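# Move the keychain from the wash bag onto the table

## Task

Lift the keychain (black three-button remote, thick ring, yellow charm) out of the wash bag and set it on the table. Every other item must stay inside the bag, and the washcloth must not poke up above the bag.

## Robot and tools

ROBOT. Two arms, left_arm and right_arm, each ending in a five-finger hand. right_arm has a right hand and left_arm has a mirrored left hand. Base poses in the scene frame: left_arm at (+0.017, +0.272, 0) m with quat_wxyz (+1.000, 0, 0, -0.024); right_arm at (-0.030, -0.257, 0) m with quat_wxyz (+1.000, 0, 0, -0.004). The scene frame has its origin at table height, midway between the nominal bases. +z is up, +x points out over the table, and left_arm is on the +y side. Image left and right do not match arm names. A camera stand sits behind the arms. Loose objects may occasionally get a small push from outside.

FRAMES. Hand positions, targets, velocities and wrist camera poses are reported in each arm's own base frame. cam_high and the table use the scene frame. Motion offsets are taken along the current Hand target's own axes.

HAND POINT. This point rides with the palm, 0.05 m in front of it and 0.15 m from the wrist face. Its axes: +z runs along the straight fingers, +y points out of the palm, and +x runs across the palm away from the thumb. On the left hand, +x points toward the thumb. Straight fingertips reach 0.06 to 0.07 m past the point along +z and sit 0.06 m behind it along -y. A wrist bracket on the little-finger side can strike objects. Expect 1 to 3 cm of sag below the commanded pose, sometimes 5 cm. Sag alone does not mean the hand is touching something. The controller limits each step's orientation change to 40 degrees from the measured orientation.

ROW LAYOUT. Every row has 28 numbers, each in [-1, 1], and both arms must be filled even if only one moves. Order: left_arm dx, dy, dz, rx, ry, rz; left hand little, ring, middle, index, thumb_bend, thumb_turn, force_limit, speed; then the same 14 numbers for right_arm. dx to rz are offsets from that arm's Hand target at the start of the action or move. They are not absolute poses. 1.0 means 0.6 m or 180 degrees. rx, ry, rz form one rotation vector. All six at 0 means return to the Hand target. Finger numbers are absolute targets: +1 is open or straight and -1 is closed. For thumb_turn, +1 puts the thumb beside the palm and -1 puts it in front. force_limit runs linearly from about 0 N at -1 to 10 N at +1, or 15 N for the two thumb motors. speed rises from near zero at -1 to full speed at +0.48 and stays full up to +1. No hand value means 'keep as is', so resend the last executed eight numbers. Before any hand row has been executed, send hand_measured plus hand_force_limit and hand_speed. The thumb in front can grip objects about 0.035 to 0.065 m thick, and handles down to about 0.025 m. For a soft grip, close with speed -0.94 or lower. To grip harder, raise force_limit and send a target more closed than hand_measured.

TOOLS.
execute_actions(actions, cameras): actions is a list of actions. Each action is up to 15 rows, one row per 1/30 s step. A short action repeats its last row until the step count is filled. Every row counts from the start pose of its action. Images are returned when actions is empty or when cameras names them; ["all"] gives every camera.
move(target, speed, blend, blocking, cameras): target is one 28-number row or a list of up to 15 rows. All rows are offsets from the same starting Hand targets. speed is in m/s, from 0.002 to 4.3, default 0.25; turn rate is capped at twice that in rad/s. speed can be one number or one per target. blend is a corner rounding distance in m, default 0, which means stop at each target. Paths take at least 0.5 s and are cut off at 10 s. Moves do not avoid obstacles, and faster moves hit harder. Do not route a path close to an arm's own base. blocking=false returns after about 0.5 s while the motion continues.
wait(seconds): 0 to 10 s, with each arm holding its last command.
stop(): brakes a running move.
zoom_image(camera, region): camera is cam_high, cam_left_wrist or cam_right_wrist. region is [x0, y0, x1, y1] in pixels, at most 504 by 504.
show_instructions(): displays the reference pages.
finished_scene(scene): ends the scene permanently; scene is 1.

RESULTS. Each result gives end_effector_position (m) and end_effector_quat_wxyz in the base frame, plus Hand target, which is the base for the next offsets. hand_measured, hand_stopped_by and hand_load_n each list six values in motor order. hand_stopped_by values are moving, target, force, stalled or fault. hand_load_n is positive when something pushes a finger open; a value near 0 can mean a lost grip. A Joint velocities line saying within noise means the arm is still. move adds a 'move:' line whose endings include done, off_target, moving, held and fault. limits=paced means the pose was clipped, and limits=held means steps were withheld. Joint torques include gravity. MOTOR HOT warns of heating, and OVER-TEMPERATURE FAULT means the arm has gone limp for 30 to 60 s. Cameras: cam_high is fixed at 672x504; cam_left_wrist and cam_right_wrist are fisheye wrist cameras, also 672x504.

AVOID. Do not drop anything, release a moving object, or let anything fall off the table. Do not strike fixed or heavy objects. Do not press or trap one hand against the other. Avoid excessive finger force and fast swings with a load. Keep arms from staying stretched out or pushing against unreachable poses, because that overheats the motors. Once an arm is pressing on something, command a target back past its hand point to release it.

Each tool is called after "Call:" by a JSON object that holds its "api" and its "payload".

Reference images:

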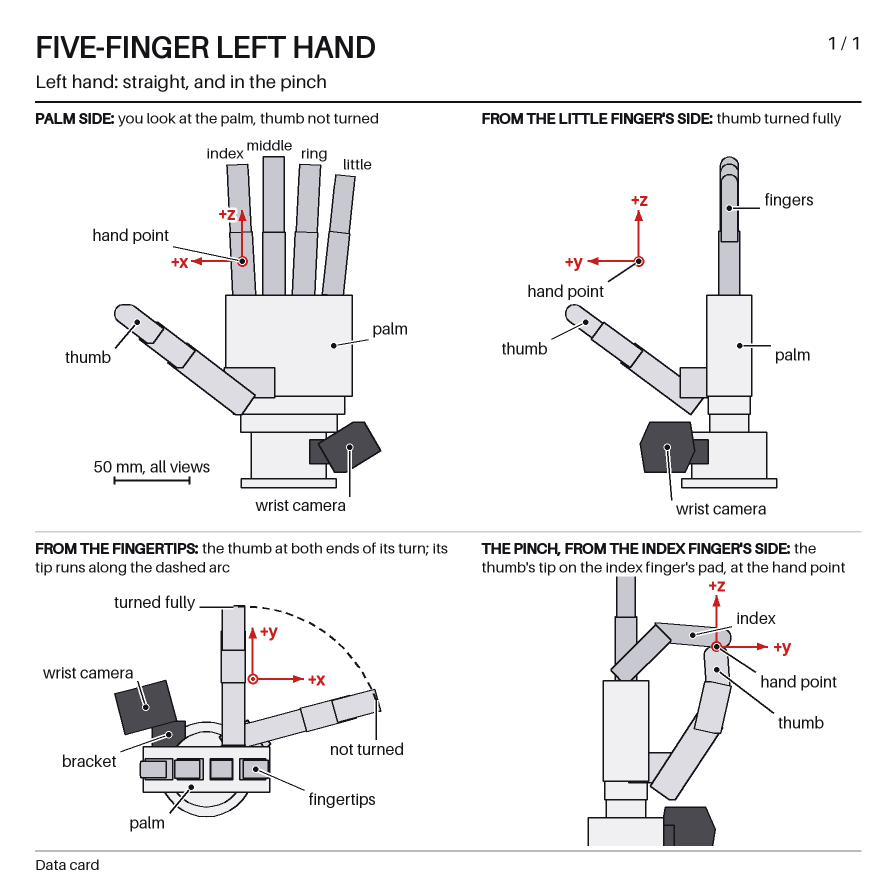

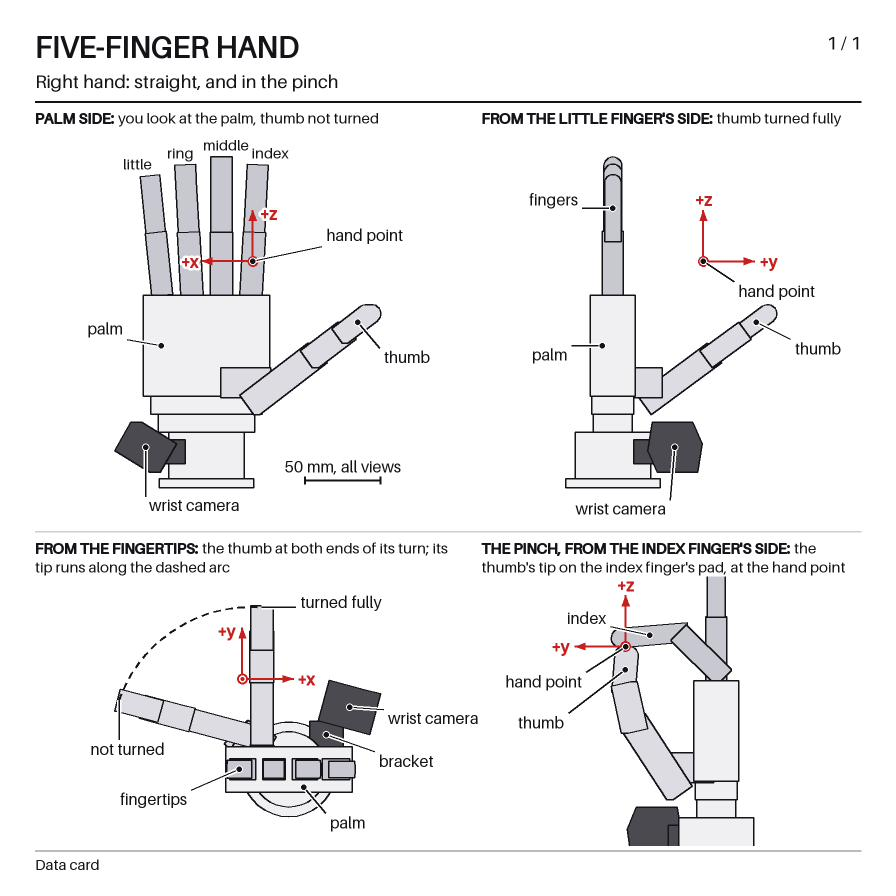

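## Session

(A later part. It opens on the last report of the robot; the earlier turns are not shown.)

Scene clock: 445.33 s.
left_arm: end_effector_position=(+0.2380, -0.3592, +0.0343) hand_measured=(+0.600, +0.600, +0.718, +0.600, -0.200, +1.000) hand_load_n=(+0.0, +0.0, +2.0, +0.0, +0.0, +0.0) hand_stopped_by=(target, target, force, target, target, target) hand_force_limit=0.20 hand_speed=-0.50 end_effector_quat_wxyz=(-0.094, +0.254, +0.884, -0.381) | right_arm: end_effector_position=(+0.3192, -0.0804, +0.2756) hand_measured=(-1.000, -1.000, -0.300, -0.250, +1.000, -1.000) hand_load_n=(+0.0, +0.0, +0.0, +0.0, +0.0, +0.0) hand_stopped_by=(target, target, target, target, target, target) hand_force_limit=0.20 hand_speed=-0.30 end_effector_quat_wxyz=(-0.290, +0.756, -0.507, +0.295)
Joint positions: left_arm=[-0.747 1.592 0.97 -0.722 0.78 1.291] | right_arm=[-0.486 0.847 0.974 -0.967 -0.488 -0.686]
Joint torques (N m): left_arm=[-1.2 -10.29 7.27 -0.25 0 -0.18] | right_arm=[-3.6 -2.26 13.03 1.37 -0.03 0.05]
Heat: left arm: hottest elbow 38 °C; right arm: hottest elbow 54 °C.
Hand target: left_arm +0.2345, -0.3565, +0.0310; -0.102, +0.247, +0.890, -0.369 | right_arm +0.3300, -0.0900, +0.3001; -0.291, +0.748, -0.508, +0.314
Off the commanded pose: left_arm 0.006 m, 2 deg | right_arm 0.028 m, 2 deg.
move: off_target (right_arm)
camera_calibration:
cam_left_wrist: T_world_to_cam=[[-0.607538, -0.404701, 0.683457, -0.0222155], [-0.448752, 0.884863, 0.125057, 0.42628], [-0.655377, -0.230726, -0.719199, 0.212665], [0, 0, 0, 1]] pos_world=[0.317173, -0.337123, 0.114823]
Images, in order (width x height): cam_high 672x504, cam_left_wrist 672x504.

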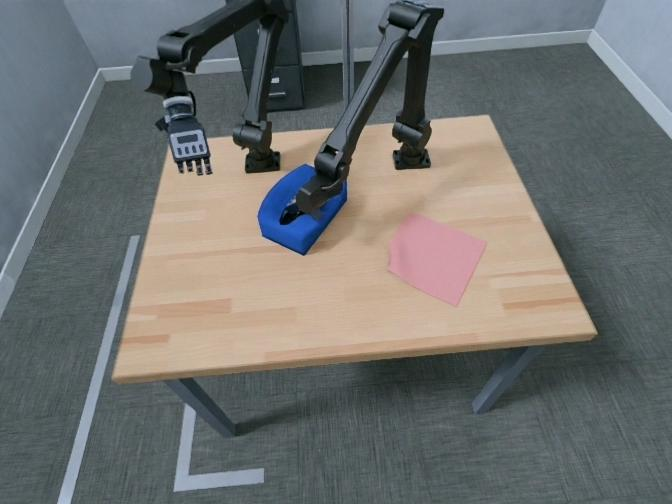

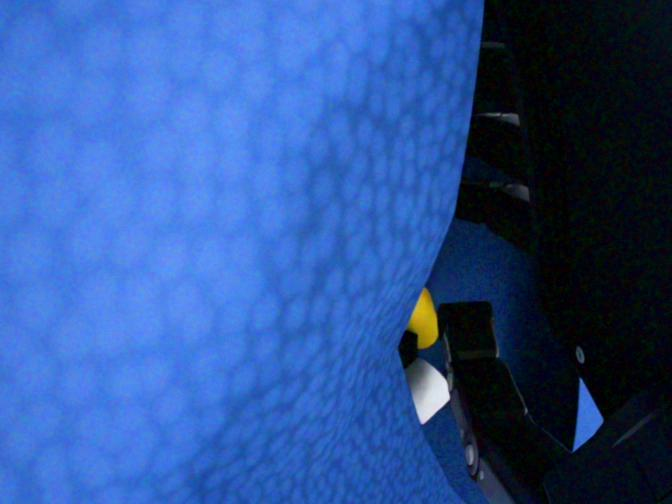

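Call:
{"api": "move", "payload": {"target": [0,-0.0130,-0.0130,0,0,0,0.3,0.35,0.4,0.3,-0.2,1,0.2,-0.6,0,0,0,0,0,0,-1,-1,-0.3,-0.25,1,-1,0.2,-0.3], "speed": 0.05, "cameras": ["cam_high","cam_left_wrist"]}}

Scene clock: 447.27 s.
left_arm: end_effector_position=(+0.2319, -0.3567, +0.0420) hand_measured=(+0.300, +0.350, +0.400, +0.300, -0.200, +1.000) hand_load_n=(+0.0, +0.0, +3.0, +0.0, +0.0, +0.0) hand_stopped_by=(target, target, target, target, target, target) hand_force_limit=0.20 hand_speed=-0.60 end_effector_quat_wxyz=(-0.100, +0.253, +0.884, -0.379) | right_arm: end_effector_position=(+0.3192, -0.0804, +0.2756) hand_measured=(-1.000, -1.000, -0.300, -0.250, +1.000, -1.000) hand_load_n=(+0.0, +0.0, +0.0, +0.0, +0.0, +0.0) hand_stopped_by=(target, target, target, target, target, target) hand_force_limit=0.20 hand_speed=-0.30 end_effector_quat_wxyz=(-0.290, +0.756, -0.507, +0.295)
Joint positions: left_arm=[-0.751 1.572 0.97 -0.751 0.782 1.288] | right_arm=[-0.486 0.847 0.974 -0.967 -0.488 -0.686]
Joint torques (N m): left_arm=[-0.38 -9.11 8.43 -0.21 -0.05 -0.15] | right_arm=[-3.55 -1.55 13.01 1.24 -0.05 0.05]
Heat: left arm: hottest elbow 38 °C; right arm: hottest elbow 54 °C.
Hand target: left_arm +0.2345, -0.3565, +0.0420; -0.102, +0.247, +0.890, -0.369 | right_arm +0.3300, -0.0900, +0.3001; -0.291, +0.748, -0.508, +0.314
Off the commanded pose: left_arm 0.003 m, 1 deg | right_arm 0.028 m, 2 deg.
move: off_target (right_arm)
camera_calibration:
cam_left_wrist: T_world_to_cam=[[-0.601801, -0.407564, 0.686824, -0.0325859], [-0.444965, 0.885249, 0.135428, 0.419172], [-0.663206, -0.224112, -0.714095, 0.218747], [0, 0, 0, 1]] pos_world=[0.311981, -0.335329, 0.121819]
Images, in order (width x height): cam_high 672x504, cam_left_wrist 672x504.

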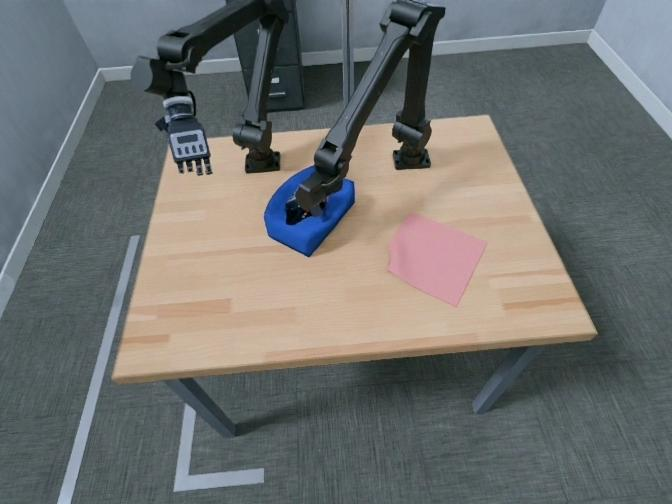

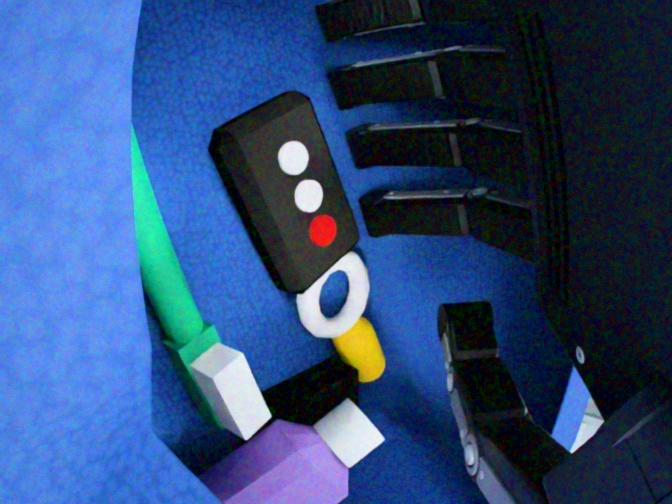

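Call:
{"api": "zoom_image", "payload": {"camera": "cam_left_wrist", "region": [130, 60, 560, 490]}}

Call:
{"api": "zoom_image", "payload": {"camera": "cam_high", "region": [230, 140, 380, 280]}}

Scaled by 1.172 from the camera's 672x504 image, which has a finer 960x720 frame.

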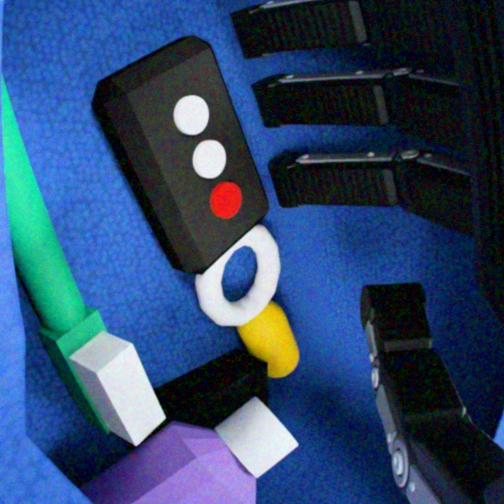

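Scaled by 3.360 from the camera's 672x504 image, which has a finer 960x720 frame.

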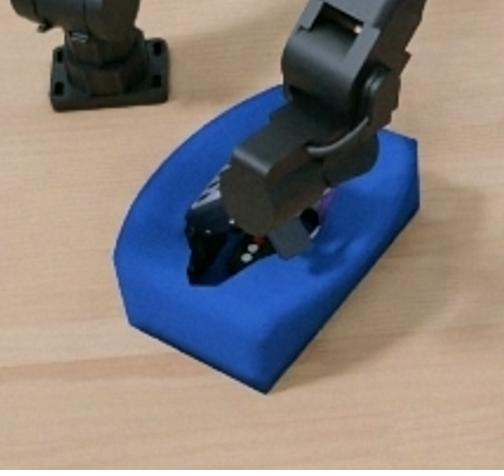

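Call:
{"api": "move", "payload": {"target": [0.0073,-0.016,0.0397,0.0194,0,0,0.3,0.25,0.1,0.05,-0.2,1,0.2,-0.8,0,0,0,0,0,0,-1,-1,-0.3,-0.25,1,-1,0.2,-0.3], "speed": 0.04, "cameras": ["cam_high","cam_left_wrist"]}}

Scene clock: 460.87 s.
left_arm: end_effector_position=(+0.2258, -0.3722, +0.0409) hand_measured=(+0.300, +0.250, +0.100, +0.050, -0.200, +1.000) hand_load_n=(+0.0, +0.0, -0.5, +0.0, +0.0, +0.0) hand_stopped_by=(target, target, target, target, target, target) hand_force_limit=0.20 hand_speed=-0.80 end_effector_quat_wxyz=(-0.098, +0.251, +0.878, -0.397) | right_arm: end_effector_position=(+0.3192, -0.0804, +0.2756) hand_measured=(-1.000, -1.000, -0.300, -0.250, +1.000, -1.000) hand_load_n=(+0.0, +0.0, +0.0, +0.0, +0.0, +0.0) hand_stopped_by=(target, target, target, target, target, target) hand_force_limit=0.20 hand_speed=-0.30 end_effector_quat_wxyz=(-0.290, +0.756, -0.507, +0.295)
Joint positions: left_arm=[-0.774 1.577 0.959 -0.679 0.806 1.237] | right_arm=[-0.486 0.847 0.974 -0.967 -0.488 -0.686]
Joint torques (N m): left_arm=[-1.08 -8.06 6.63 1.29 0.76 -0.15] | right_arm=[-3.31 -1.67 13 1.32 -0.07 0.05]
Heat: left arm: hottest elbow 38 °C; right arm: hottest elbow 54 °C.
Hand target: left_arm +0.2186, -0.3744, +0.0320; -0.109, +0.244, +0.879, -0.396 | right_arm +0.3300, -0.0900, +0.3001; -0.291, +0.748, -0.508, +0.314
Off the commanded pose: left_arm 0.012 m, 2 deg | right_arm 0.028 m, 2 deg.
move: off_target (left_arm, right_arm)
camera_calibration:
cam_left_wrist: T_world_to_cam=[[-0.594038, -0.384964, 0.706344, -0.0360301], [-0.44896, 0.887245, 0.105979, 0.433233], [-0.667498, -0.254165, -0.69989, 0.19967], [0, 0, 0, 1]] pos_world=[0.30638, -0.347505, 0.119283]
Images, in order (width x height): cam_high 672x504, cam_left_wrist 672x504.

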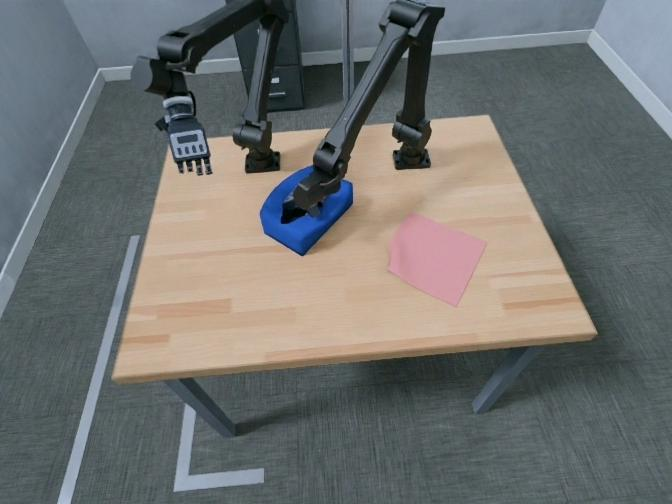

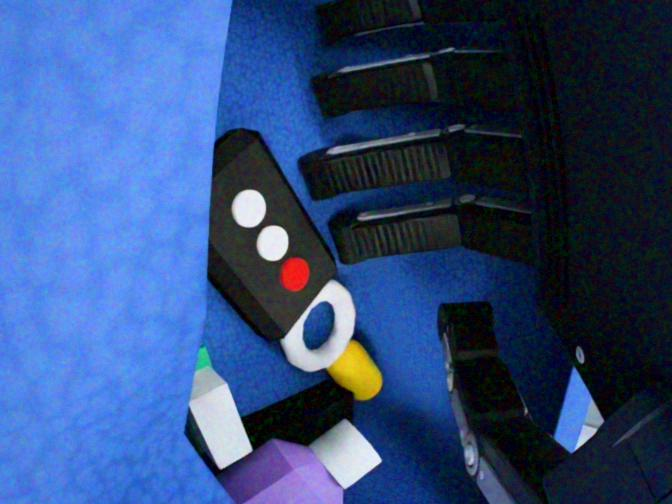

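Call:
{"api": "zoom_image", "payload": {"camera": "cam_left_wrist", "region": [180, 80, 480, 440]}}

Scaled by 1.400 from the camera's 672x504 image, which has a finer 960x720 frame.

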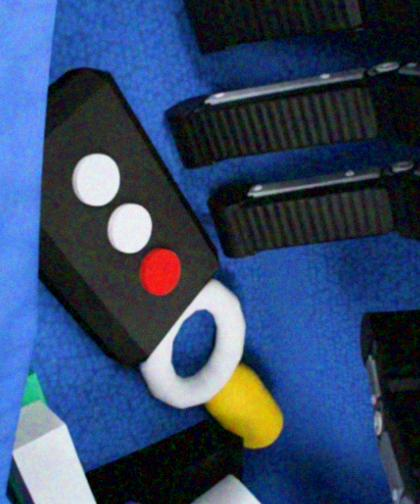

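Call:
{"api": "move", "payload": {"target": [-0.0125,-0.0602,-0.0228,0,0,0,0.3,0.25,0.05,0.05,-0.2,1,0.2,-0.8,0,0,0,0,0,0,-1,-1,-0.3,-0.25,1,-1,0.2,-0.3], "speed": 0.05, "cameras": ["cam_high","cam_left_wrist"]}}

Scene clock: 468.20 s.
left_arm: end_effector_position=(+0.2116, -0.3755, +0.0513) hand_measured=(+0.300, +0.250, +0.050, +0.050, -0.200, +1.000) hand_load_n=(+0.0, +0.0, +0.0, +0.0, +0.0, +0.0) hand_stopped_by=(target, target, target, target, target, target) hand_force_limit=0.20 hand_speed=-0.80 end_effector_quat_wxyz=(-0.117, +0.244, +0.881, -0.389) | right_arm: end_effector_position=(+0.3192, -0.0804, +0.2756) hand_measured=(-1.000, -1.000, -0.300, -0.250, +1.000, -1.000) hand_load_n=(+0.0, +0.0, +0.0, +0.0, +0.0, +0.0) hand_stopped_by=(target, target, target, target, target, target) hand_force_limit=0.20 hand_speed=-0.30 end_effector_quat_wxyz=(-0.290, +0.756, -0.507, +0.295)
Joint positions: left_arm=[-0.801 1.564 0.975 -0.725 0.805 1.2] | right_arm=[-0.486 0.847 0.974 -0.967 -0.488 -0.686]
Joint torques (N m): left_arm=[-0.91 -9.88 10.77 0.1 0.45 -0.18] | right_arm=[-3.14 -1.96 13.01 1.25 -0.02 0.04]
Heat: left arm: hottest elbow 38 °C; right arm: hottest elbow 55 °C.
Hand target: left_arm +0.2180, -0.3901, +0.0682; -0.109, +0.244, +0.878, -0.396 | right_arm +0.3300, -0.0900, +0.3001; -0.291, +0.748, -0.508, +0.314
Off the commanded pose: left_arm 0.023 m, 1 deg | right_arm 0.028 m, 2 deg.
move: off_target (left_arm, right_arm)
camera_calibration:
cam_left_wrist: T_world_to_cam=[[-0.570397, -0.403113, 0.715645, -0.0653236], [-0.442794, 0.884749, 0.145443, 0.424373], [-0.691796, -0.233923, -0.683153, 0.208514], [0, 0, 0, 1]] pos_world=[0.294899, -0.35302, 0.127474]
Images, in order (width x height): cam_high 672x504, cam_left_wrist 672x504.

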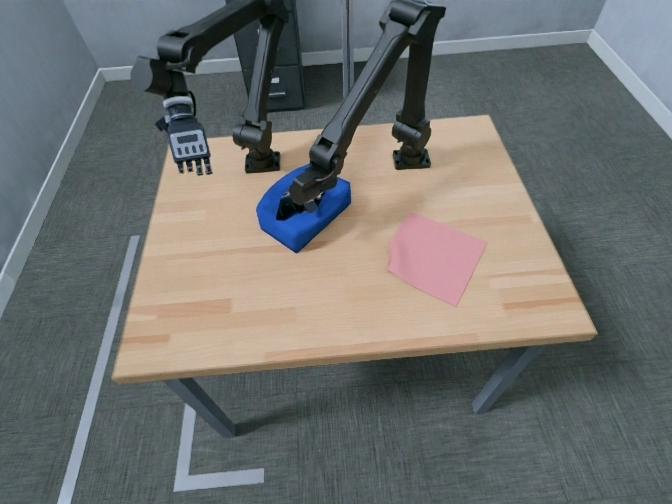

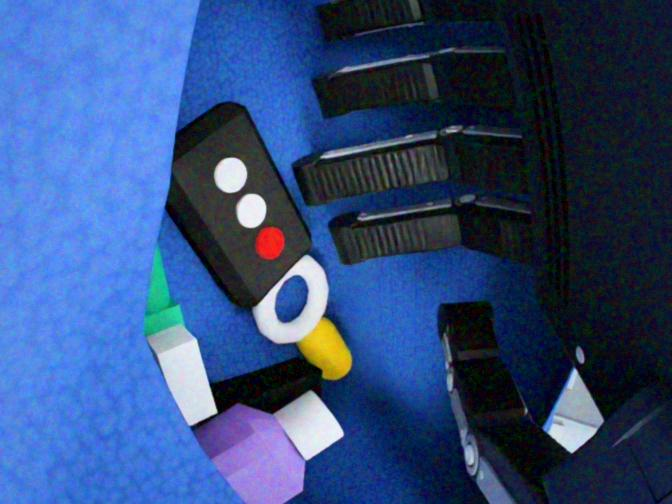

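Call:
{"api": "execute_actions", "payload": {"actions": [[[0,0,0,0,0,0,0.3,0.25,0.05,0.05,-0.2,-1,0.2,-0.2,0,0,0,0,0,0,-1,-1,-0.3,-0.25,1,-1,0.2,-0.3]],[[0,0,0,0,0,0,0.3,0.25,0.05,0.05,-0.2,-1,0.2,-0.2,0,0,0,0,0,0,-1,-1,-0.3,-0.25,1,-1,0.2,-0.3]],[[0,0,0,0,0,0,0.3,0.25,0.05,0.05,-0.2,-1,0.2,-0.2,0,0,0,0,0,0,-1,-1,-0.3,-0.25,1,-1,0.2,-0.3]],[[0,0,0,0,0,0,0.3,0.25,0.05,0.05,0.97,-1,0.2,-0.2,0,0,0,0,0,0,-1,-1,-0.3,-0.25,1,-1,0.2,-0.3]],[[0,0,0,0,0,0,0.3,0.25,0.05,0.05,0.97,-1,0.2,-0.2,0,0,0,0,0,0,-1,-1,-0.3,-0.25,1,-1,0.2,-0.3]]], "cameras": ["cam_left_wrist"]}}

Scene clock: 479.00 s.
left_arm: end_effector_position=(+0.2115, -0.3755, +0.0514) hand_measured=(+0.300, +0.250, +0.050, +0.050, +0.970, -1.000) hand_load_n=(+0.0, +0.0, +0.0, +0.0, +0.0, +0.0) hand_stopped_by=(target, target, target, target, target, target) hand_force_limit=0.20 hand_speed=-0.20 end_effector_quat_wxyz=(-0.117, +0.243, +0.881, -0.389) | right_arm: end_effector_position=(+0.3192, -0.0804, +0.2756) hand_measured=(-1.000, -1.000, -0.300, -0.250, +1.000, -1.000) hand_load_n=(+0.5, +0.0, +0.5, +0.0, +0.0, +0.0) hand_stopped_by=(target, target, target, target, target, target) hand_force_limit=0.20 hand_speed=-0.30 end_effector_quat_wxyz=(-0.290, +0.756, -0.507, +0.295)
Joint positions: left_arm=[-0.801 1.564 0.975 -0.725 0.805 1.199] | right_arm=[-0.486 0.847 0.974 -0.967 -0.488 -0.686]
Joint torques (N m): left_arm=[-1.55 -10.58 10.74 0.01 0.43 -0.11] | right_arm=[-3.19 -1.73 12.94 1.28 -0.05 0.05]
Heat: left arm: hottest elbow 39 °C; right arm: hottest elbow 55 °C.
Hand target: left_arm +0.2180, -0.3901, +0.0682; -0.109, +0.244, +0.878, -0.396 | right_arm +0.3300, -0.0900, +0.3001; -0.291, +0.748, -0.508, +0.314
Off the commanded pose: left_arm 0.023 m, 1 deg | right_arm 0.028 m, 2 deg.
camera_calibration:
cam_left_wrist: T_world_to_cam=[[-0.569256, -0.404144, 0.715971, -0.0660652], [-0.443555, 0.884202, 0.146442, 0.424277], [-0.692247, -0.23421, -0.682598, 0.208475], [0, 0, 0, 1]] pos_world=[0.294898, -0.353019, 0.127473]
Images, in order (width x height): cam_left_wrist 672x504.

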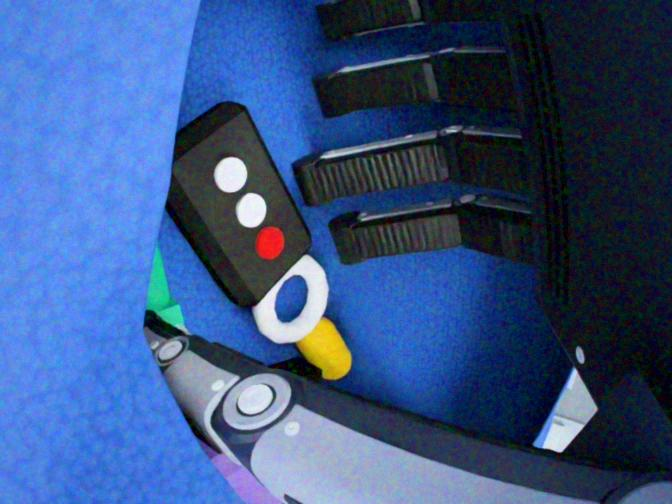

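Call:
{"api": "execute_actions", "payload": {"actions": [[[0,0,0,0,0,0,0.3,0.25,0.05,0.05,-0.1,-1,0.2,-0.2,0,0,0,0,0,0,-1,-1,-0.3,-0.25,1,-1,0.2,-0.3]],[[0,0,0,0,0,0,0.3,0.25,0.05,0.05,-0.1,-1,0.2,-0.2,0,0,0,0,0,0,-1,-1,-0.3,-0.25,1,-1,0.2,-0.3]]]}}

Call:
{"api": "move", "payload": {"target": [0.019,0.0537,0.0353,0,0,0,0.3,0.25,0.05,0.05,-0.1,-1,0.2,-0.8,0,0,0,0,0,0,-1,-1,-0.3,-0.25,1,-1,0.2,-0.3], "speed": 0.05, "cameras": ["cam_high","cam_left_wrist"]}}

Scene clock: 486.03 s.
left_arm: end_effector_position=(+0.2115, -0.3755, +0.0514) hand_measured=(+0.300, +0.250, +0.050, +0.050, -0.100, -1.000) hand_load_n=(+0.0, +0.0, +0.0, +0.0, +0.0, +0.0) hand_stopped_by=(target, target, target, target, target, target) hand_force_limit=0.20 hand_speed=-0.20 end_effector_quat_wxyz=(-0.117, +0.243, +0.881, -0.389) | right_arm: end_effector_position=(+0.3192, -0.0804, +0.2756) hand_measured=(-1.000, -1.000, -0.300, -0.250, +1.000, -1.000) hand_load_n=(+0.0, +0.0, +0.0, +0.0, +0.0, +0.0) hand_stopped_by=(target, target, target, target, target, target) hand_force_limit=0.20 hand_speed=-0.30 end_effector_quat_wxyz=(-0.290, +0.756, -0.507, +0.295)
Joint positions: left_arm=[-0.801 1.564 0.975 -0.725 0.805 1.199] | right_arm=[-0.486 0.847 0.974 -0.967 -0.488 -0.686]
Joint torques (N m): left_arm=[-0.38 -10.29 10.77 -0.1 0.44 -0.1] | right_arm=[-3.9 -1.44 13.12 1.21 -0.04 0.07]
Heat: left arm: hottest elbow 40 °C; right arm: hottest elbow 55 °C.
Hand target: left_arm +0.2180, -0.3901, +0.0682; -0.109, +0.244, +0.878, -0.396 | right_arm +0.3300, -0.0900, +0.3001; -0.291, +0.748, -0.508, +0.314
Off the commanded pose: left_arm 0.023 m, 1 deg | right_arm 0.028 m, 2 deg.

Scene clock: 487.63 s.
left_arm: end_effector_position=(+0.2149, -0.3797, +0.0400) hand_measured=(+0.300, +0.250, +0.050, +0.050, -0.100, -1.000) hand_load_n=(+0.0, +0.0, -0.5, +0.0, +0.0, +0.0) hand_stopped_by=(target, target, target, target, target, target) hand_force_limit=0.20 hand_speed=-0.80 end_effector_quat_wxyz=(-0.103, +0.247, +0.877, -0.398) | right_arm: end_effector_position=(+0.3192, -0.0804, +0.2756) hand_measured=(-1.000, -1.000, -0.300, -0.250, +1.000, -1.000) hand_load_n=(+0.0, +0.0, +0.0, +0.0, -0.5, +0.0) hand_stopped_by=(target, target, target, target, target, target) hand_force_limit=0.20 hand_speed=-0.30 end_effector_quat_wxyz=(-0.290, +0.756, -0.507, +0.295)
Joint positions: left_arm=[-0.801 1.574 0.947 -0.647 0.806 1.191] | right_arm=[-0.486 0.847 0.974 -0.967 -0.488 -0.686]
Joint torques (N m): left_arm=[-0.56 -9.05 6.37 1.18 0.41 -0.13] | right_arm=[-3.55 -1.85 13.04 1.24 -0.05 0.06]
Heat: left arm: hottest elbow 40 °C; right arm: hottest elbow 55 °C.
Hand target: left_arm +0.2111, -0.3796, +0.0300; -0.109, +0.244, +0.878, -0.396 | right_arm +0.3300, -0.0900, +0.3001; -0.291, +0.748, -0.508, +0.314
Off the commanded pose: left_arm 0.011 m, 1 deg | right_arm 0.028 m, 2 deg.
move: off_target (left_arm, right_arm)
camera_calibration:
cam_left_wrist: T_world_to_cam=[[-0.583487, -0.387263, 0.713842, -0.0481405], [-0.450652, 0.885633, 0.112102, 0.434556], [-0.675615, -0.256284, -0.691276, 0.190404], [0, 0, 0, 1]] pos_world=[0.296384, -0.354702, 0.117272]
Images, in order (width x height): cam_high 672x504, cam_left_wrist 672x504.

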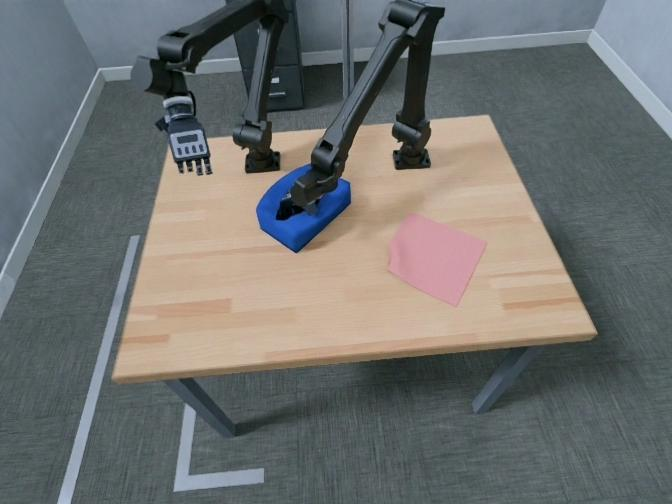

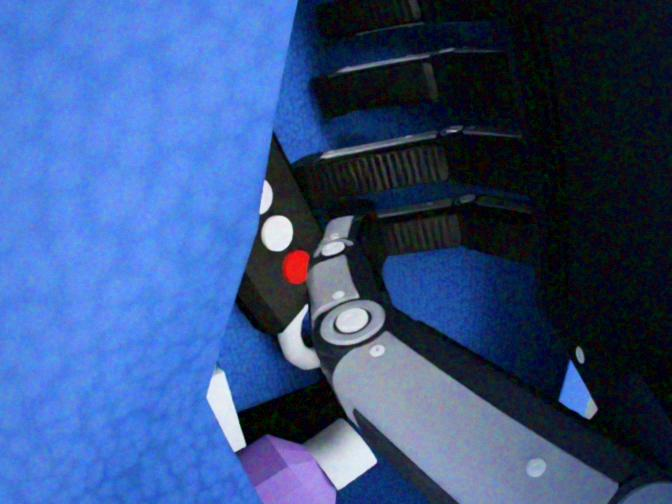

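Call:
{"api": "move", "payload": {"target": [0,0.015,0.0133,0.0194,0,0,0.1,-0.1,-0.3,-0.2,-0.1,-1,0.3,-0.8,0,0,0,0,0,0,-1,-1,-0.3,-0.25,1,-1,0.2,-0.3], "speed": 0.02, "cameras": ["cam_high","cam_left_wrist"]}}

Scene clock: 490.93 s.
left_arm: end_effector_position=(+0.2110, -0.3827, +0.0312) hand_measured=(+0.100, -0.100, -0.224, -0.200, -0.100, -1.000) hand_load_n=(+0.0, -1.5, +7.0, +0.0, +1.0, +0.0) hand_stopped_by=(target, target, force, target, target, target) hand_force_limit=0.30 hand_speed=-0.80 end_effector_quat_wxyz=(-0.111, +0.246, +0.864, -0.424) | right_arm: end_effector_position=(+0.3192, -0.0804, +0.2756) hand_measured=(-1.000, -1.000, -0.300, -0.250, +1.000, -1.000) hand_load_n=(+0.0, +0.0, +0.5, +0.0, +0.0, +0.0) hand_stopped_by=(target, target, target, target, target, target) hand_force_limit=0.20 hand_speed=-0.30 end_effector_quat_wxyz=(-0.290, +0.756, -0.507, +0.295)
Joint positions: left_arm=[-0.789 1.594 0.92 -0.584 0.868 1.191] | right_arm=[-0.486 0.847 0.974 -0.967 -0.488 -0.686]
Joint torques (N m): left_arm=[-0.62 -7.82 6 1.14 0.57 0.01] | right_arm=[-3.72 -1.49 13.03 1.39 -0.01 0.08]
Heat: left arm: hottest elbow 39 °C; right arm: hottest elbow 55 °C.
Hand target: left_arm +0.2111, -0.3796, +0.0180; -0.116, +0.241, +0.866, -0.423 | right_arm +0.3300, -0.0900, +0.3001; -0.291, +0.748, -0.508, +0.314
Off the commanded pose: left_arm 0.014 m, 1 deg | right_arm 0.028 m, 2 deg.
move: off_target (left_arm, right_arm)
camera_calibration:
cam_left_wrist: T_world_to_cam=[[-0.563143, -0.3455, 0.750666, -0.0347984], [-0.442114, 0.893426, 0.0795372, 0.438632], [-0.698145, -0.287089, -0.655876, 0.172849], [0, 0, 0, 1]] pos_world=[0.295002, -0.354285, 0.104602]
Images, in order (width x height): cam_high 672x504, cam_left_wrist 672x504.

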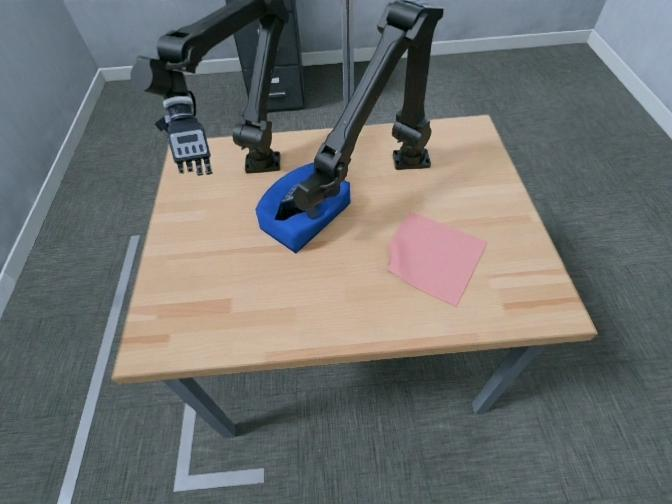

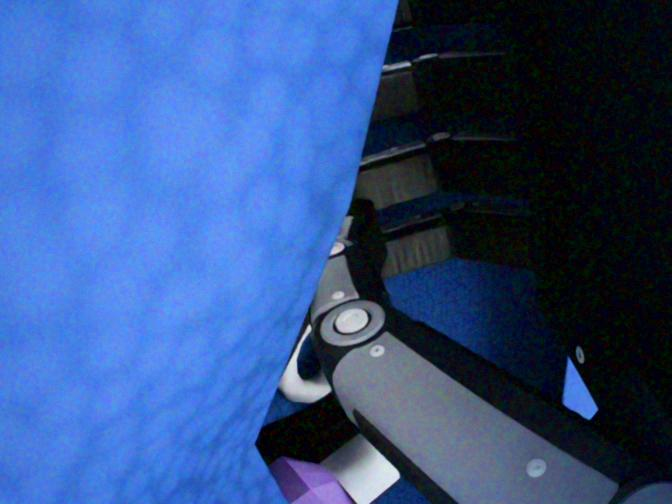

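Call:
{"api": "move", "payload": {"target": [-0.0257,-0.0728,-0.0312,0,0,0,0.1,-0.1,-0.3,-0.2,-0.1,-1,0.3,-0.8,0,0,0,0,0,0,-1,-1,-0.3,-0.25,1,-1,0.2,-0.3], "speed": 0.06, "cameras": ["cam_high","cam_left_wrist"]}}

Scene clock: 494.10 s.
left_arm: end_effector_position=(+0.2114, -0.3834, +0.0476) hand_measured=(+0.100, -0.100, -0.224, -0.200, -0.100, -1.000) hand_load_n=(+0.0, +0.0, +7.0, +0.0, +1.0, +0.0) hand_stopped_by=(target, target, force, target, target, target) hand_force_limit=0.30 hand_speed=-0.80 end_effector_quat_wxyz=(-0.124, +0.239, +0.869, -0.416) | right_arm: end_effector_position=(+0.3192, -0.0804, +0.2756) hand_measured=(-1.000, -1.000, -0.300, -0.250, +1.000, -1.000) hand_load_n=(+0.0, +0.5, +0.0, +0.0, +0.0, +0.0) hand_stopped_by=(target, target, target, target, target, target) hand_force_limit=0.20 hand_speed=-0.30 end_effector_quat_wxyz=(-0.290, +0.756, -0.507, +0.295)
Joint positions: left_arm=[-0.791 1.583 0.963 -0.67 0.865 1.188] | right_arm=[-0.486 0.847 0.974 -0.967 -0.488 -0.686]
Joint torques (N m): left_arm=[-1.08 -10.7 10.65 -0.06 0.47 -0.14] | right_arm=[-3.78 -1.67 13 1.24 -0.07 0.09]
Heat: left arm: hottest elbow 39 °C; right arm: hottest elbow 55 °C.
Hand target: left_arm +0.2178, -0.3979, +0.0638; -0.116, +0.241, +0.866, -0.422 | right_arm +0.3300, -0.0900, +0.3001; -0.291, +0.748, -0.508, +0.314
Off the commanded pose: left_arm 0.023 m, 1 deg | right_arm 0.028 m, 2 deg.
move: off_target (left_arm, right_arm)
camera_calibration:
cam_left_wrist: T_world_to_cam=[[-0.545909, -0.365614, 0.753863, -0.0586229], [-0.44108, 0.890398, 0.112423, 0.435226], [-0.712342, -0.271141, -0.647342, 0.192384], [0, 0, 0, 1]] pos_world=[0.29701, -0.356794, 0.119803]
Images, in order (width x height): cam_high 672x504, cam_left_wrist 672x504.

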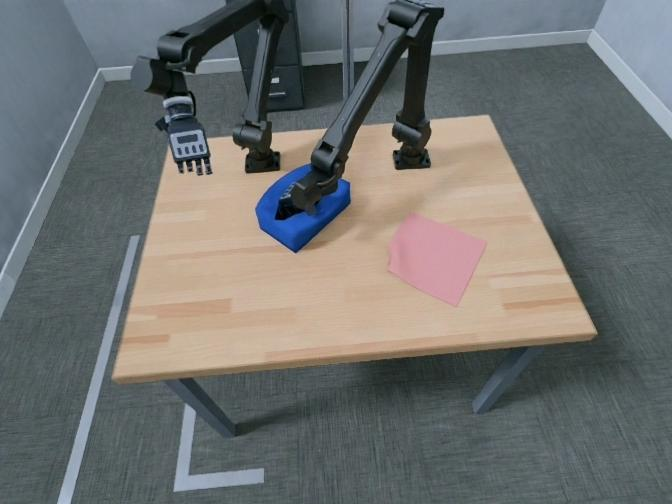

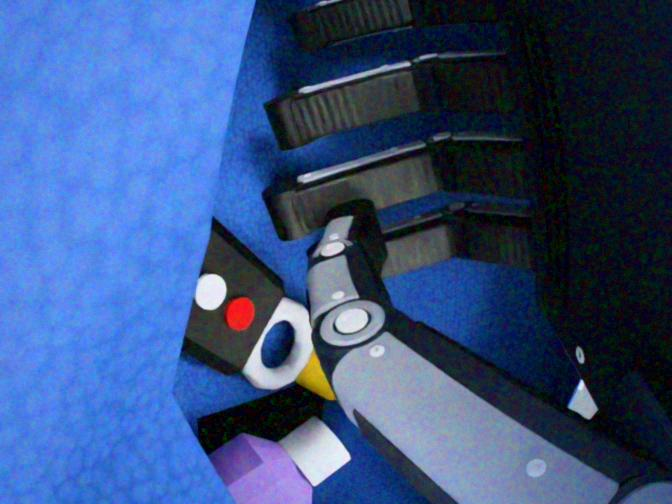

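Call:
{"api": "move", "payload": {"target": [-0.0081,-0.0035,-0.009,0,-0.0438,-0.0342,0.1,-0.1,-0.3,-0.2,-0.1,-1,0.3,-0.8,0,0,0,0,0,0,-1,-1,-0.3,-0.25,1,-1,0.2,-0.3], "speed": 0.06, "cameras": ["cam_left_wrist"]}}

Scene clock: 502.07 s.
left_arm: end_effector_position=(+0.2259, -0.3954, +0.0665) hand_measured=(+0.100, -0.100, -0.224, -0.200, -0.100, -1.000) hand_load_n=(+0.0, +0.0, +7.0, +0.0, +1.0, +0.5) hand_stopped_by=(target, target, force, target, target, target) hand_force_limit=0.30 hand_speed=-0.80 end_effector_quat_wxyz=(-0.081, +0.169, +0.885, -0.427) | right_arm: end_effector_position=(+0.3192, -0.0804, +0.2756) hand_measured=(-1.000, -1.000, -0.300, -0.250, +1.000, -1.000) hand_load_n=(+0.0, +0.0, +0.0, +0.0, +0.0, +0.5) hand_stopped_by=(target, target, target, target, target, target) hand_force_limit=0.20 hand_speed=-0.30 end_effector_quat_wxyz=(-0.290, +0.756, -0.507, +0.295)
Joint positions: left_arm=[-0.791 1.521 0.934 -0.516 0.799 0.958] | right_arm=[-0.486 0.847 0.974 -0.967 -0.488 -0.686]
Joint torques (N m): left_arm=[0.32 -10.99 6.71 1.47 0.38 -0.13] | right_arm=[-3.02 -2.2 13 1.31 -0.06 0.06]
Heat: left arm: hottest elbow 39 °C; right arm: hottest elbow 56 °C.
Hand target: left_arm +0.2236, -0.3979, +0.0689; -0.079, +0.164, +0.884, -0.431 | right_arm +0.3300, -0.0900, +0.3001; -0.291, +0.748, -0.508, +0.314
Off the commanded pose: left_arm 0.004 m, 1 deg | right_arm 0.028 m, 2 deg.
move: off_target (right_arm)
camera_calibration:
cam_left_wrist: T_world_to_cam=[[-0.488329, -0.446502, 0.749781, -0.114072], [-0.585465, 0.804761, 0.0979317, 0.44992], [-0.647121, -0.391148, -0.654399, 0.14997], [0, 0, 0, 1]] pos_world=[0.304757, -0.354351, 0.139607]
Images, in order (width x height): cam_left_wrist 672x504.

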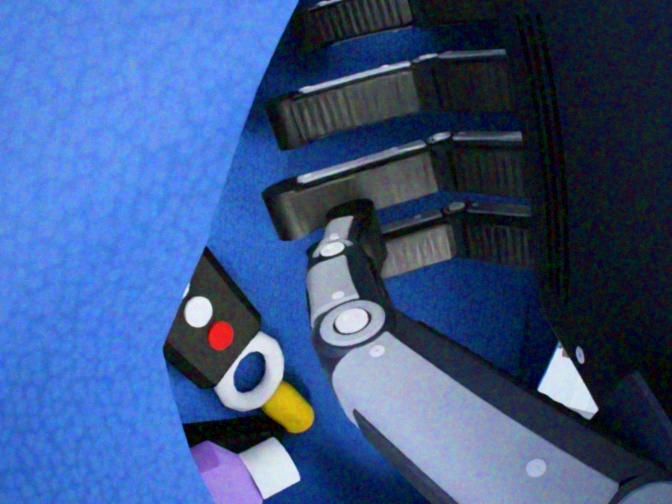

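Call:
{"api": "execute_actions", "payload": {"actions": [[[0,0,0,0,0,0,0.1,-0.1,-0.3,-0.2,0.99,-1,0.3,0,0,0,0,0,0,0,-1,-1,-0.3,-0.25,1,-1,0.2,-0.3]],[[0,0,0,0,0,0,0.1,-0.1,-0.3,-0.2,0.99,-1,0.3,0,0,0,0,0,0,0,-1,-1,-0.3,-0.25,1,-1,0.2,-0.3]],[[0,0,0,0,0,0,0.1,-0.1,-0.305,-0.2,0.99,-1,0.3,0,0,0,0,0,0,0,-1,-1,-0.3,-0.25,1,-1,0.2,-0.3]]], "cameras": ["cam_left_wrist","cam_high"]}}

Call:
{"api": "zoom_image", "payload": {"camera": "cam_left_wrist", "region": [130, 200, 400, 470]}}

Scene clock: 506.40 s.
left_arm: end_effector_position=(+0.2261, -0.3953, +0.0663) hand_measured=(+0.100, -0.100, -0.304, -0.200, +0.990, -1.000) hand_load_n=(+0.0, +0.0, +0.0, +0.5, +0.0, +0.0) hand_stopped_by=(target, target, target, target, target, target) hand_force_limit=0.30 hand_speed=0.00 end_effector_quat_wxyz=(-0.081, +0.169, +0.885, -0.426) | right_arm: end_effector_position=(+0.3192, -0.0804, +0.2756) hand_measured=(-1.000, -1.000, -0.300, -0.250, +1.000, -1.000) hand_load_n=(+0.0, +0.5, +0.0, +0.0, +0.0, +0.0) hand_stopped_by=(target, target, target, target, target, target) hand_force_limit=0.20 hand_speed=-0.30 end_effector_quat_wxyz=(-0.290, +0.756, -0.507, +0.295)
Joint positions: left_arm=[-0.791 1.521 0.934 -0.516 0.797 0.958] | right_arm=[-0.486 0.847 0.974 -0.967 -0.488 -0.686]
Joint torques (N m): left_arm=[-0.5 -10.75 6.89 1.31 0.38 -0.16] | right_arm=[-3.43 -1.9 12.93 1.36 -0.03 0.07]
Heat: left arm: hottest elbow 39 °C; right arm: hottest elbow 56 °C.
Hand target: left_arm +0.2236, -0.3979, +0.0689; -0.079, +0.164, +0.884, -0.431 | right_arm +0.3300, -0.0900, +0.3001; -0.291, +0.748, -0.508, +0.314
Off the commanded pose: left_arm 0.004 m, 1 deg | right_arm 0.028 m, 2 deg.
camera_calibration:
cam_left_wrist: T_world_to_cam=[[-0.48876, -0.447541, 0.74888, -0.114016], [-0.586095, 0.804278, 0.0981309, 0.4499], [-0.646225, -0.390952, -0.6554, 0.149945], [0, 0, 0, 1]] pos_world=[0.304856, -0.35425, 0.139509]
Images, in order (width x height): cam_high 672x504, cam_left_wrist 672x504.

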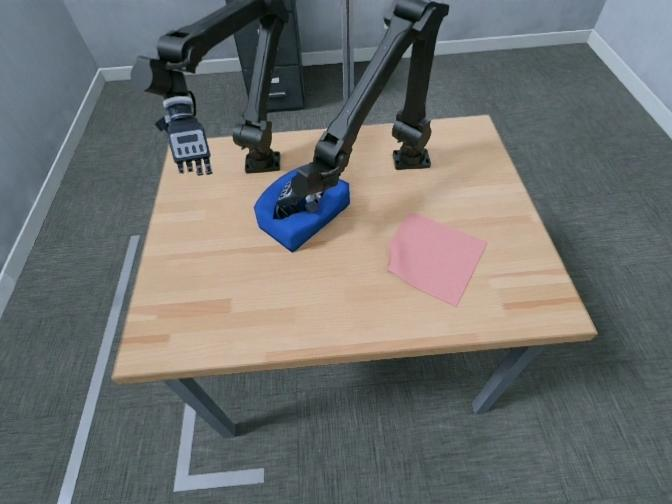

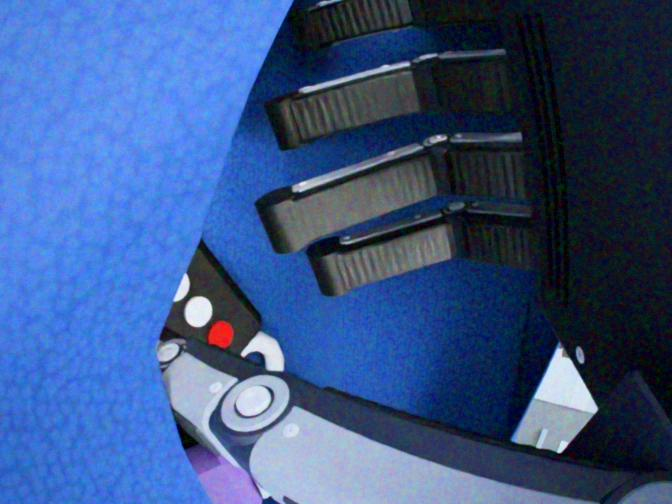

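Scaled by 1.867 from the camera's 672x504 image, which has a finer 960x720 frame.

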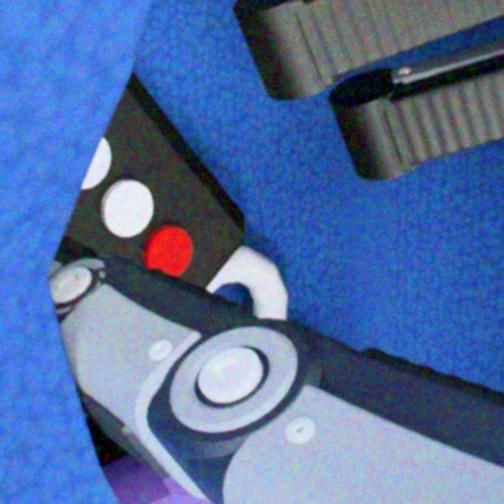

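Call:
{"api": "move", "payload": {"target": [0.0257,0.0448,0.0273,0,0,0,0.1,-0.1,-0.305,-0.2,0.99,-1,0.3,0,0,0,0,0,0,0,-1,-1,-0.3,-0.25,1,-1,0.2,-0.3], "speed": 0.05, "cameras": ["cam_left_wrist"]}}

Call:
{"api": "zoom_image", "payload": {"camera": "cam_left_wrist", "region": [130, 160, 430, 460]}}

Scene clock: 511.00 s.
left_arm: end_effector_position=(+0.2148, -0.3872, +0.0428) hand_measured=(+0.100, -0.100, -0.304, -0.200, +0.990, -1.000) hand_load_n=(+0.0, +0.0, +0.0, +0.0, +0.0, +0.0) hand_stopped_by=(target, target, target, target, target, target) hand_force_limit=0.30 hand_speed=0.00 end_effector_quat_wxyz=(-0.075, +0.167, +0.883, -0.431) | right_arm: end_effector_position=(+0.3192, -0.0804, +0.2756) hand_measured=(-1.000, -1.000, -0.300, -0.250, +1.000, -1.000) hand_load_n=(+0.0, +0.0, +0.0, +0.0, +0.0, +0.0) hand_stopped_by=(target, target, target, target, target, target) hand_force_limit=0.20 hand_speed=-0.30 end_effector_quat_wxyz=(-0.290, +0.756, -0.507, +0.295)
Joint positions: left_arm=[-0.795 1.52 0.852 -0.409 0.796 0.939] | right_arm=[-0.486 0.847 0.974 -0.967 -0.488 -0.686]
Joint torques (N m): left_arm=[-0.56 -8.64 6.53 1.46 0.32 -0.1] | right_arm=[-3.19 -2.02 12.92 1.32 -0.07 0.07]
Heat: left arm: hottest elbow 39 °C; right arm: hottest elbow 56 °C.
Hand target: left_arm +0.2106, -0.3890, +0.0376; -0.079, +0.164, +0.884, -0.431 | right_arm +0.3300, -0.0900, +0.3001; -0.291, +0.748, -0.508, +0.314
Off the commanded pose: left_arm 0.007 m, 1 deg | right_arm 0.028 m, 2 deg.
move: off_target (right_arm)
camera_calibration:
cam_left_wrist: T_world_to_cam=[[-0.489426, -0.442355, 0.751521, -0.0962294], [-0.59299, 0.800698, 0.085119, 0.439741], [-0.639395, -0.403985, -0.654195, 0.123837], [0, 0, 0, 1]] pos_world=[0.292846, -0.34464, 0.115902]
Images, in order (width x height): cam_left_wrist 672x504.

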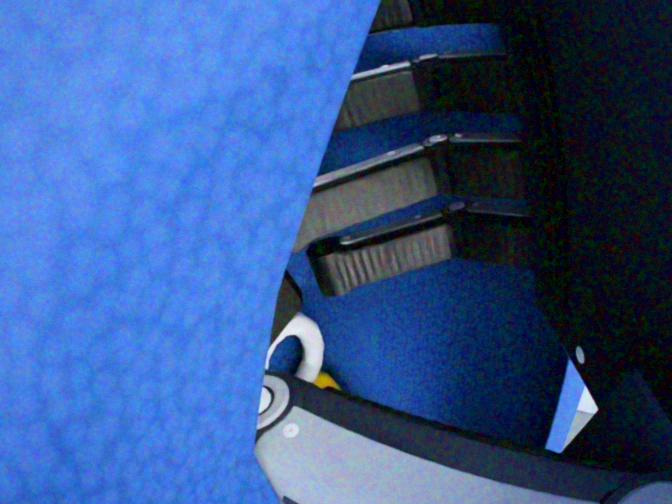

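Scaled by 1.680 from the camera's 672x504 image, which has a finer 960x720 frame.

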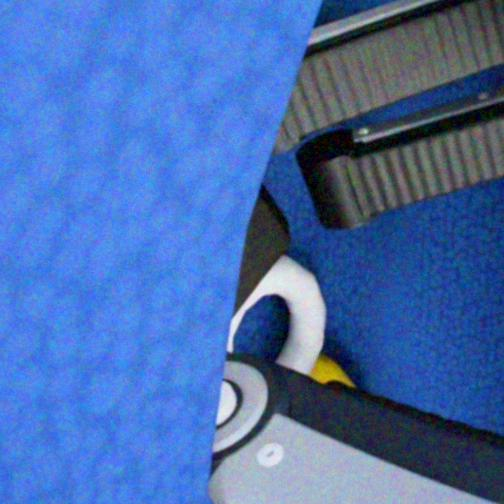

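Call:
{"api": "move", "payload": {"target": [-0.0038,0.0147,0.014,0,-0.0414,0.0169,0.1,-0.05,-0.25,-0.15,0.99,-1,0.3,-0.5,0,0,0,0,0,0,-1,-1,-0.3,-0.25,1,-1,0.2,-0.3], "speed": 0.05, "cameras": ["cam_left_wrist"]}}

Call:
{"api": "zoom_image", "payload": {"camera": "cam_left_wrist", "region": [130, 160, 430, 460]}}

Scene clock: 516.30 s.
left_arm: end_effector_position=(+0.2178, -0.3904, +0.0327) hand_measured=(+0.100, -0.050, -0.250, -0.150, +0.990, -1.000) hand_load_n=(+0.0, +0.0, +0.0, +0.0, +2.0, +1.5) hand_stopped_by=(target, target, target, target, target, target) hand_force_limit=0.30 hand_speed=-0.50 end_effector_quat_wxyz=(-0.008, +0.157, +0.882, -0.443) | right_arm: end_effector_position=(+0.3192, -0.0804, +0.2756) hand_measured=(-1.000, -1.000, -0.300, -0.250, +1.000, -1.000) hand_load_n=(+0.0, +0.0, +0.0, +0.0, +0.0, +0.0) hand_stopped_by=(target, target, target, target, target, target) hand_force_limit=0.20 hand_speed=-0.30 end_effector_quat_wxyz=(-0.290, +0.756, -0.507, +0.295)
Joint positions: left_arm=[-0.822 1.474 0.748 -0.189 0.699 0.855] | right_arm=[-0.486 0.847 0.974 -0.967 -0.488 -0.686]
Joint torques (N m): left_arm=[-1.03 -8.23 5.85 1.78 0.07 -0.07] | right_arm=[-3.72 -2.2 12.97 1.35 -0.04 0.07]
Heat: left arm: hottest elbow 38 °C; right arm: hottest elbow 56 °C.
Hand target: left_arm +0.2123, -0.3909, +0.0255; -0.010, +0.159, +0.882, -0.443 | right_arm +0.3300, -0.0900, +0.3001; -0.291, +0.748, -0.508, +0.314
Off the commanded pose: left_arm 0.009 m, 0 deg | right_arm 0.028 m, 2 deg.
move: off_target (right_arm)
camera_calibration:
cam_left_wrist: T_world_to_cam=[[-0.533068, -0.450491, 0.716168, -0.0811655], [-0.656737, 0.75398, -0.0145557, 0.443869], [-0.533419, -0.478093, -0.697776, 0.0672753], [0, 0, 0, 1]] pos_world=[0.284124, -0.339069, 0.111532]
Images, in order (width x height): cam_left_wrist 672x504.

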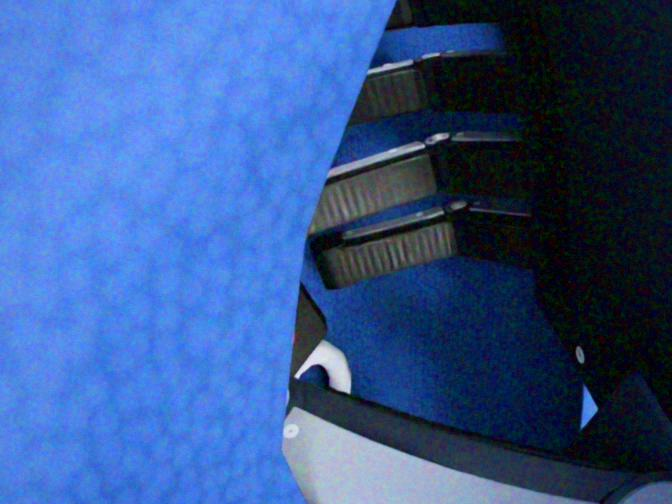

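Scaled by 1.680 from the camera's 672x504 image, which has a finer 960x720 frame.

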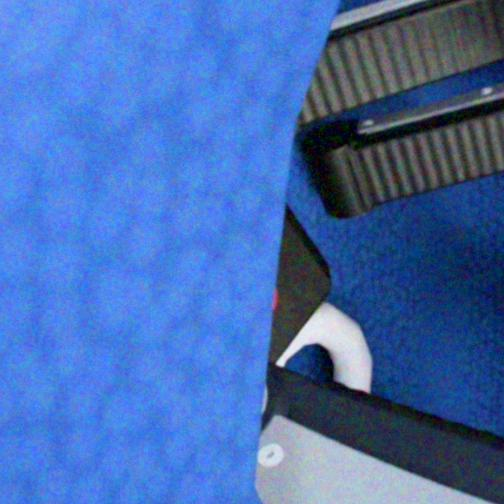

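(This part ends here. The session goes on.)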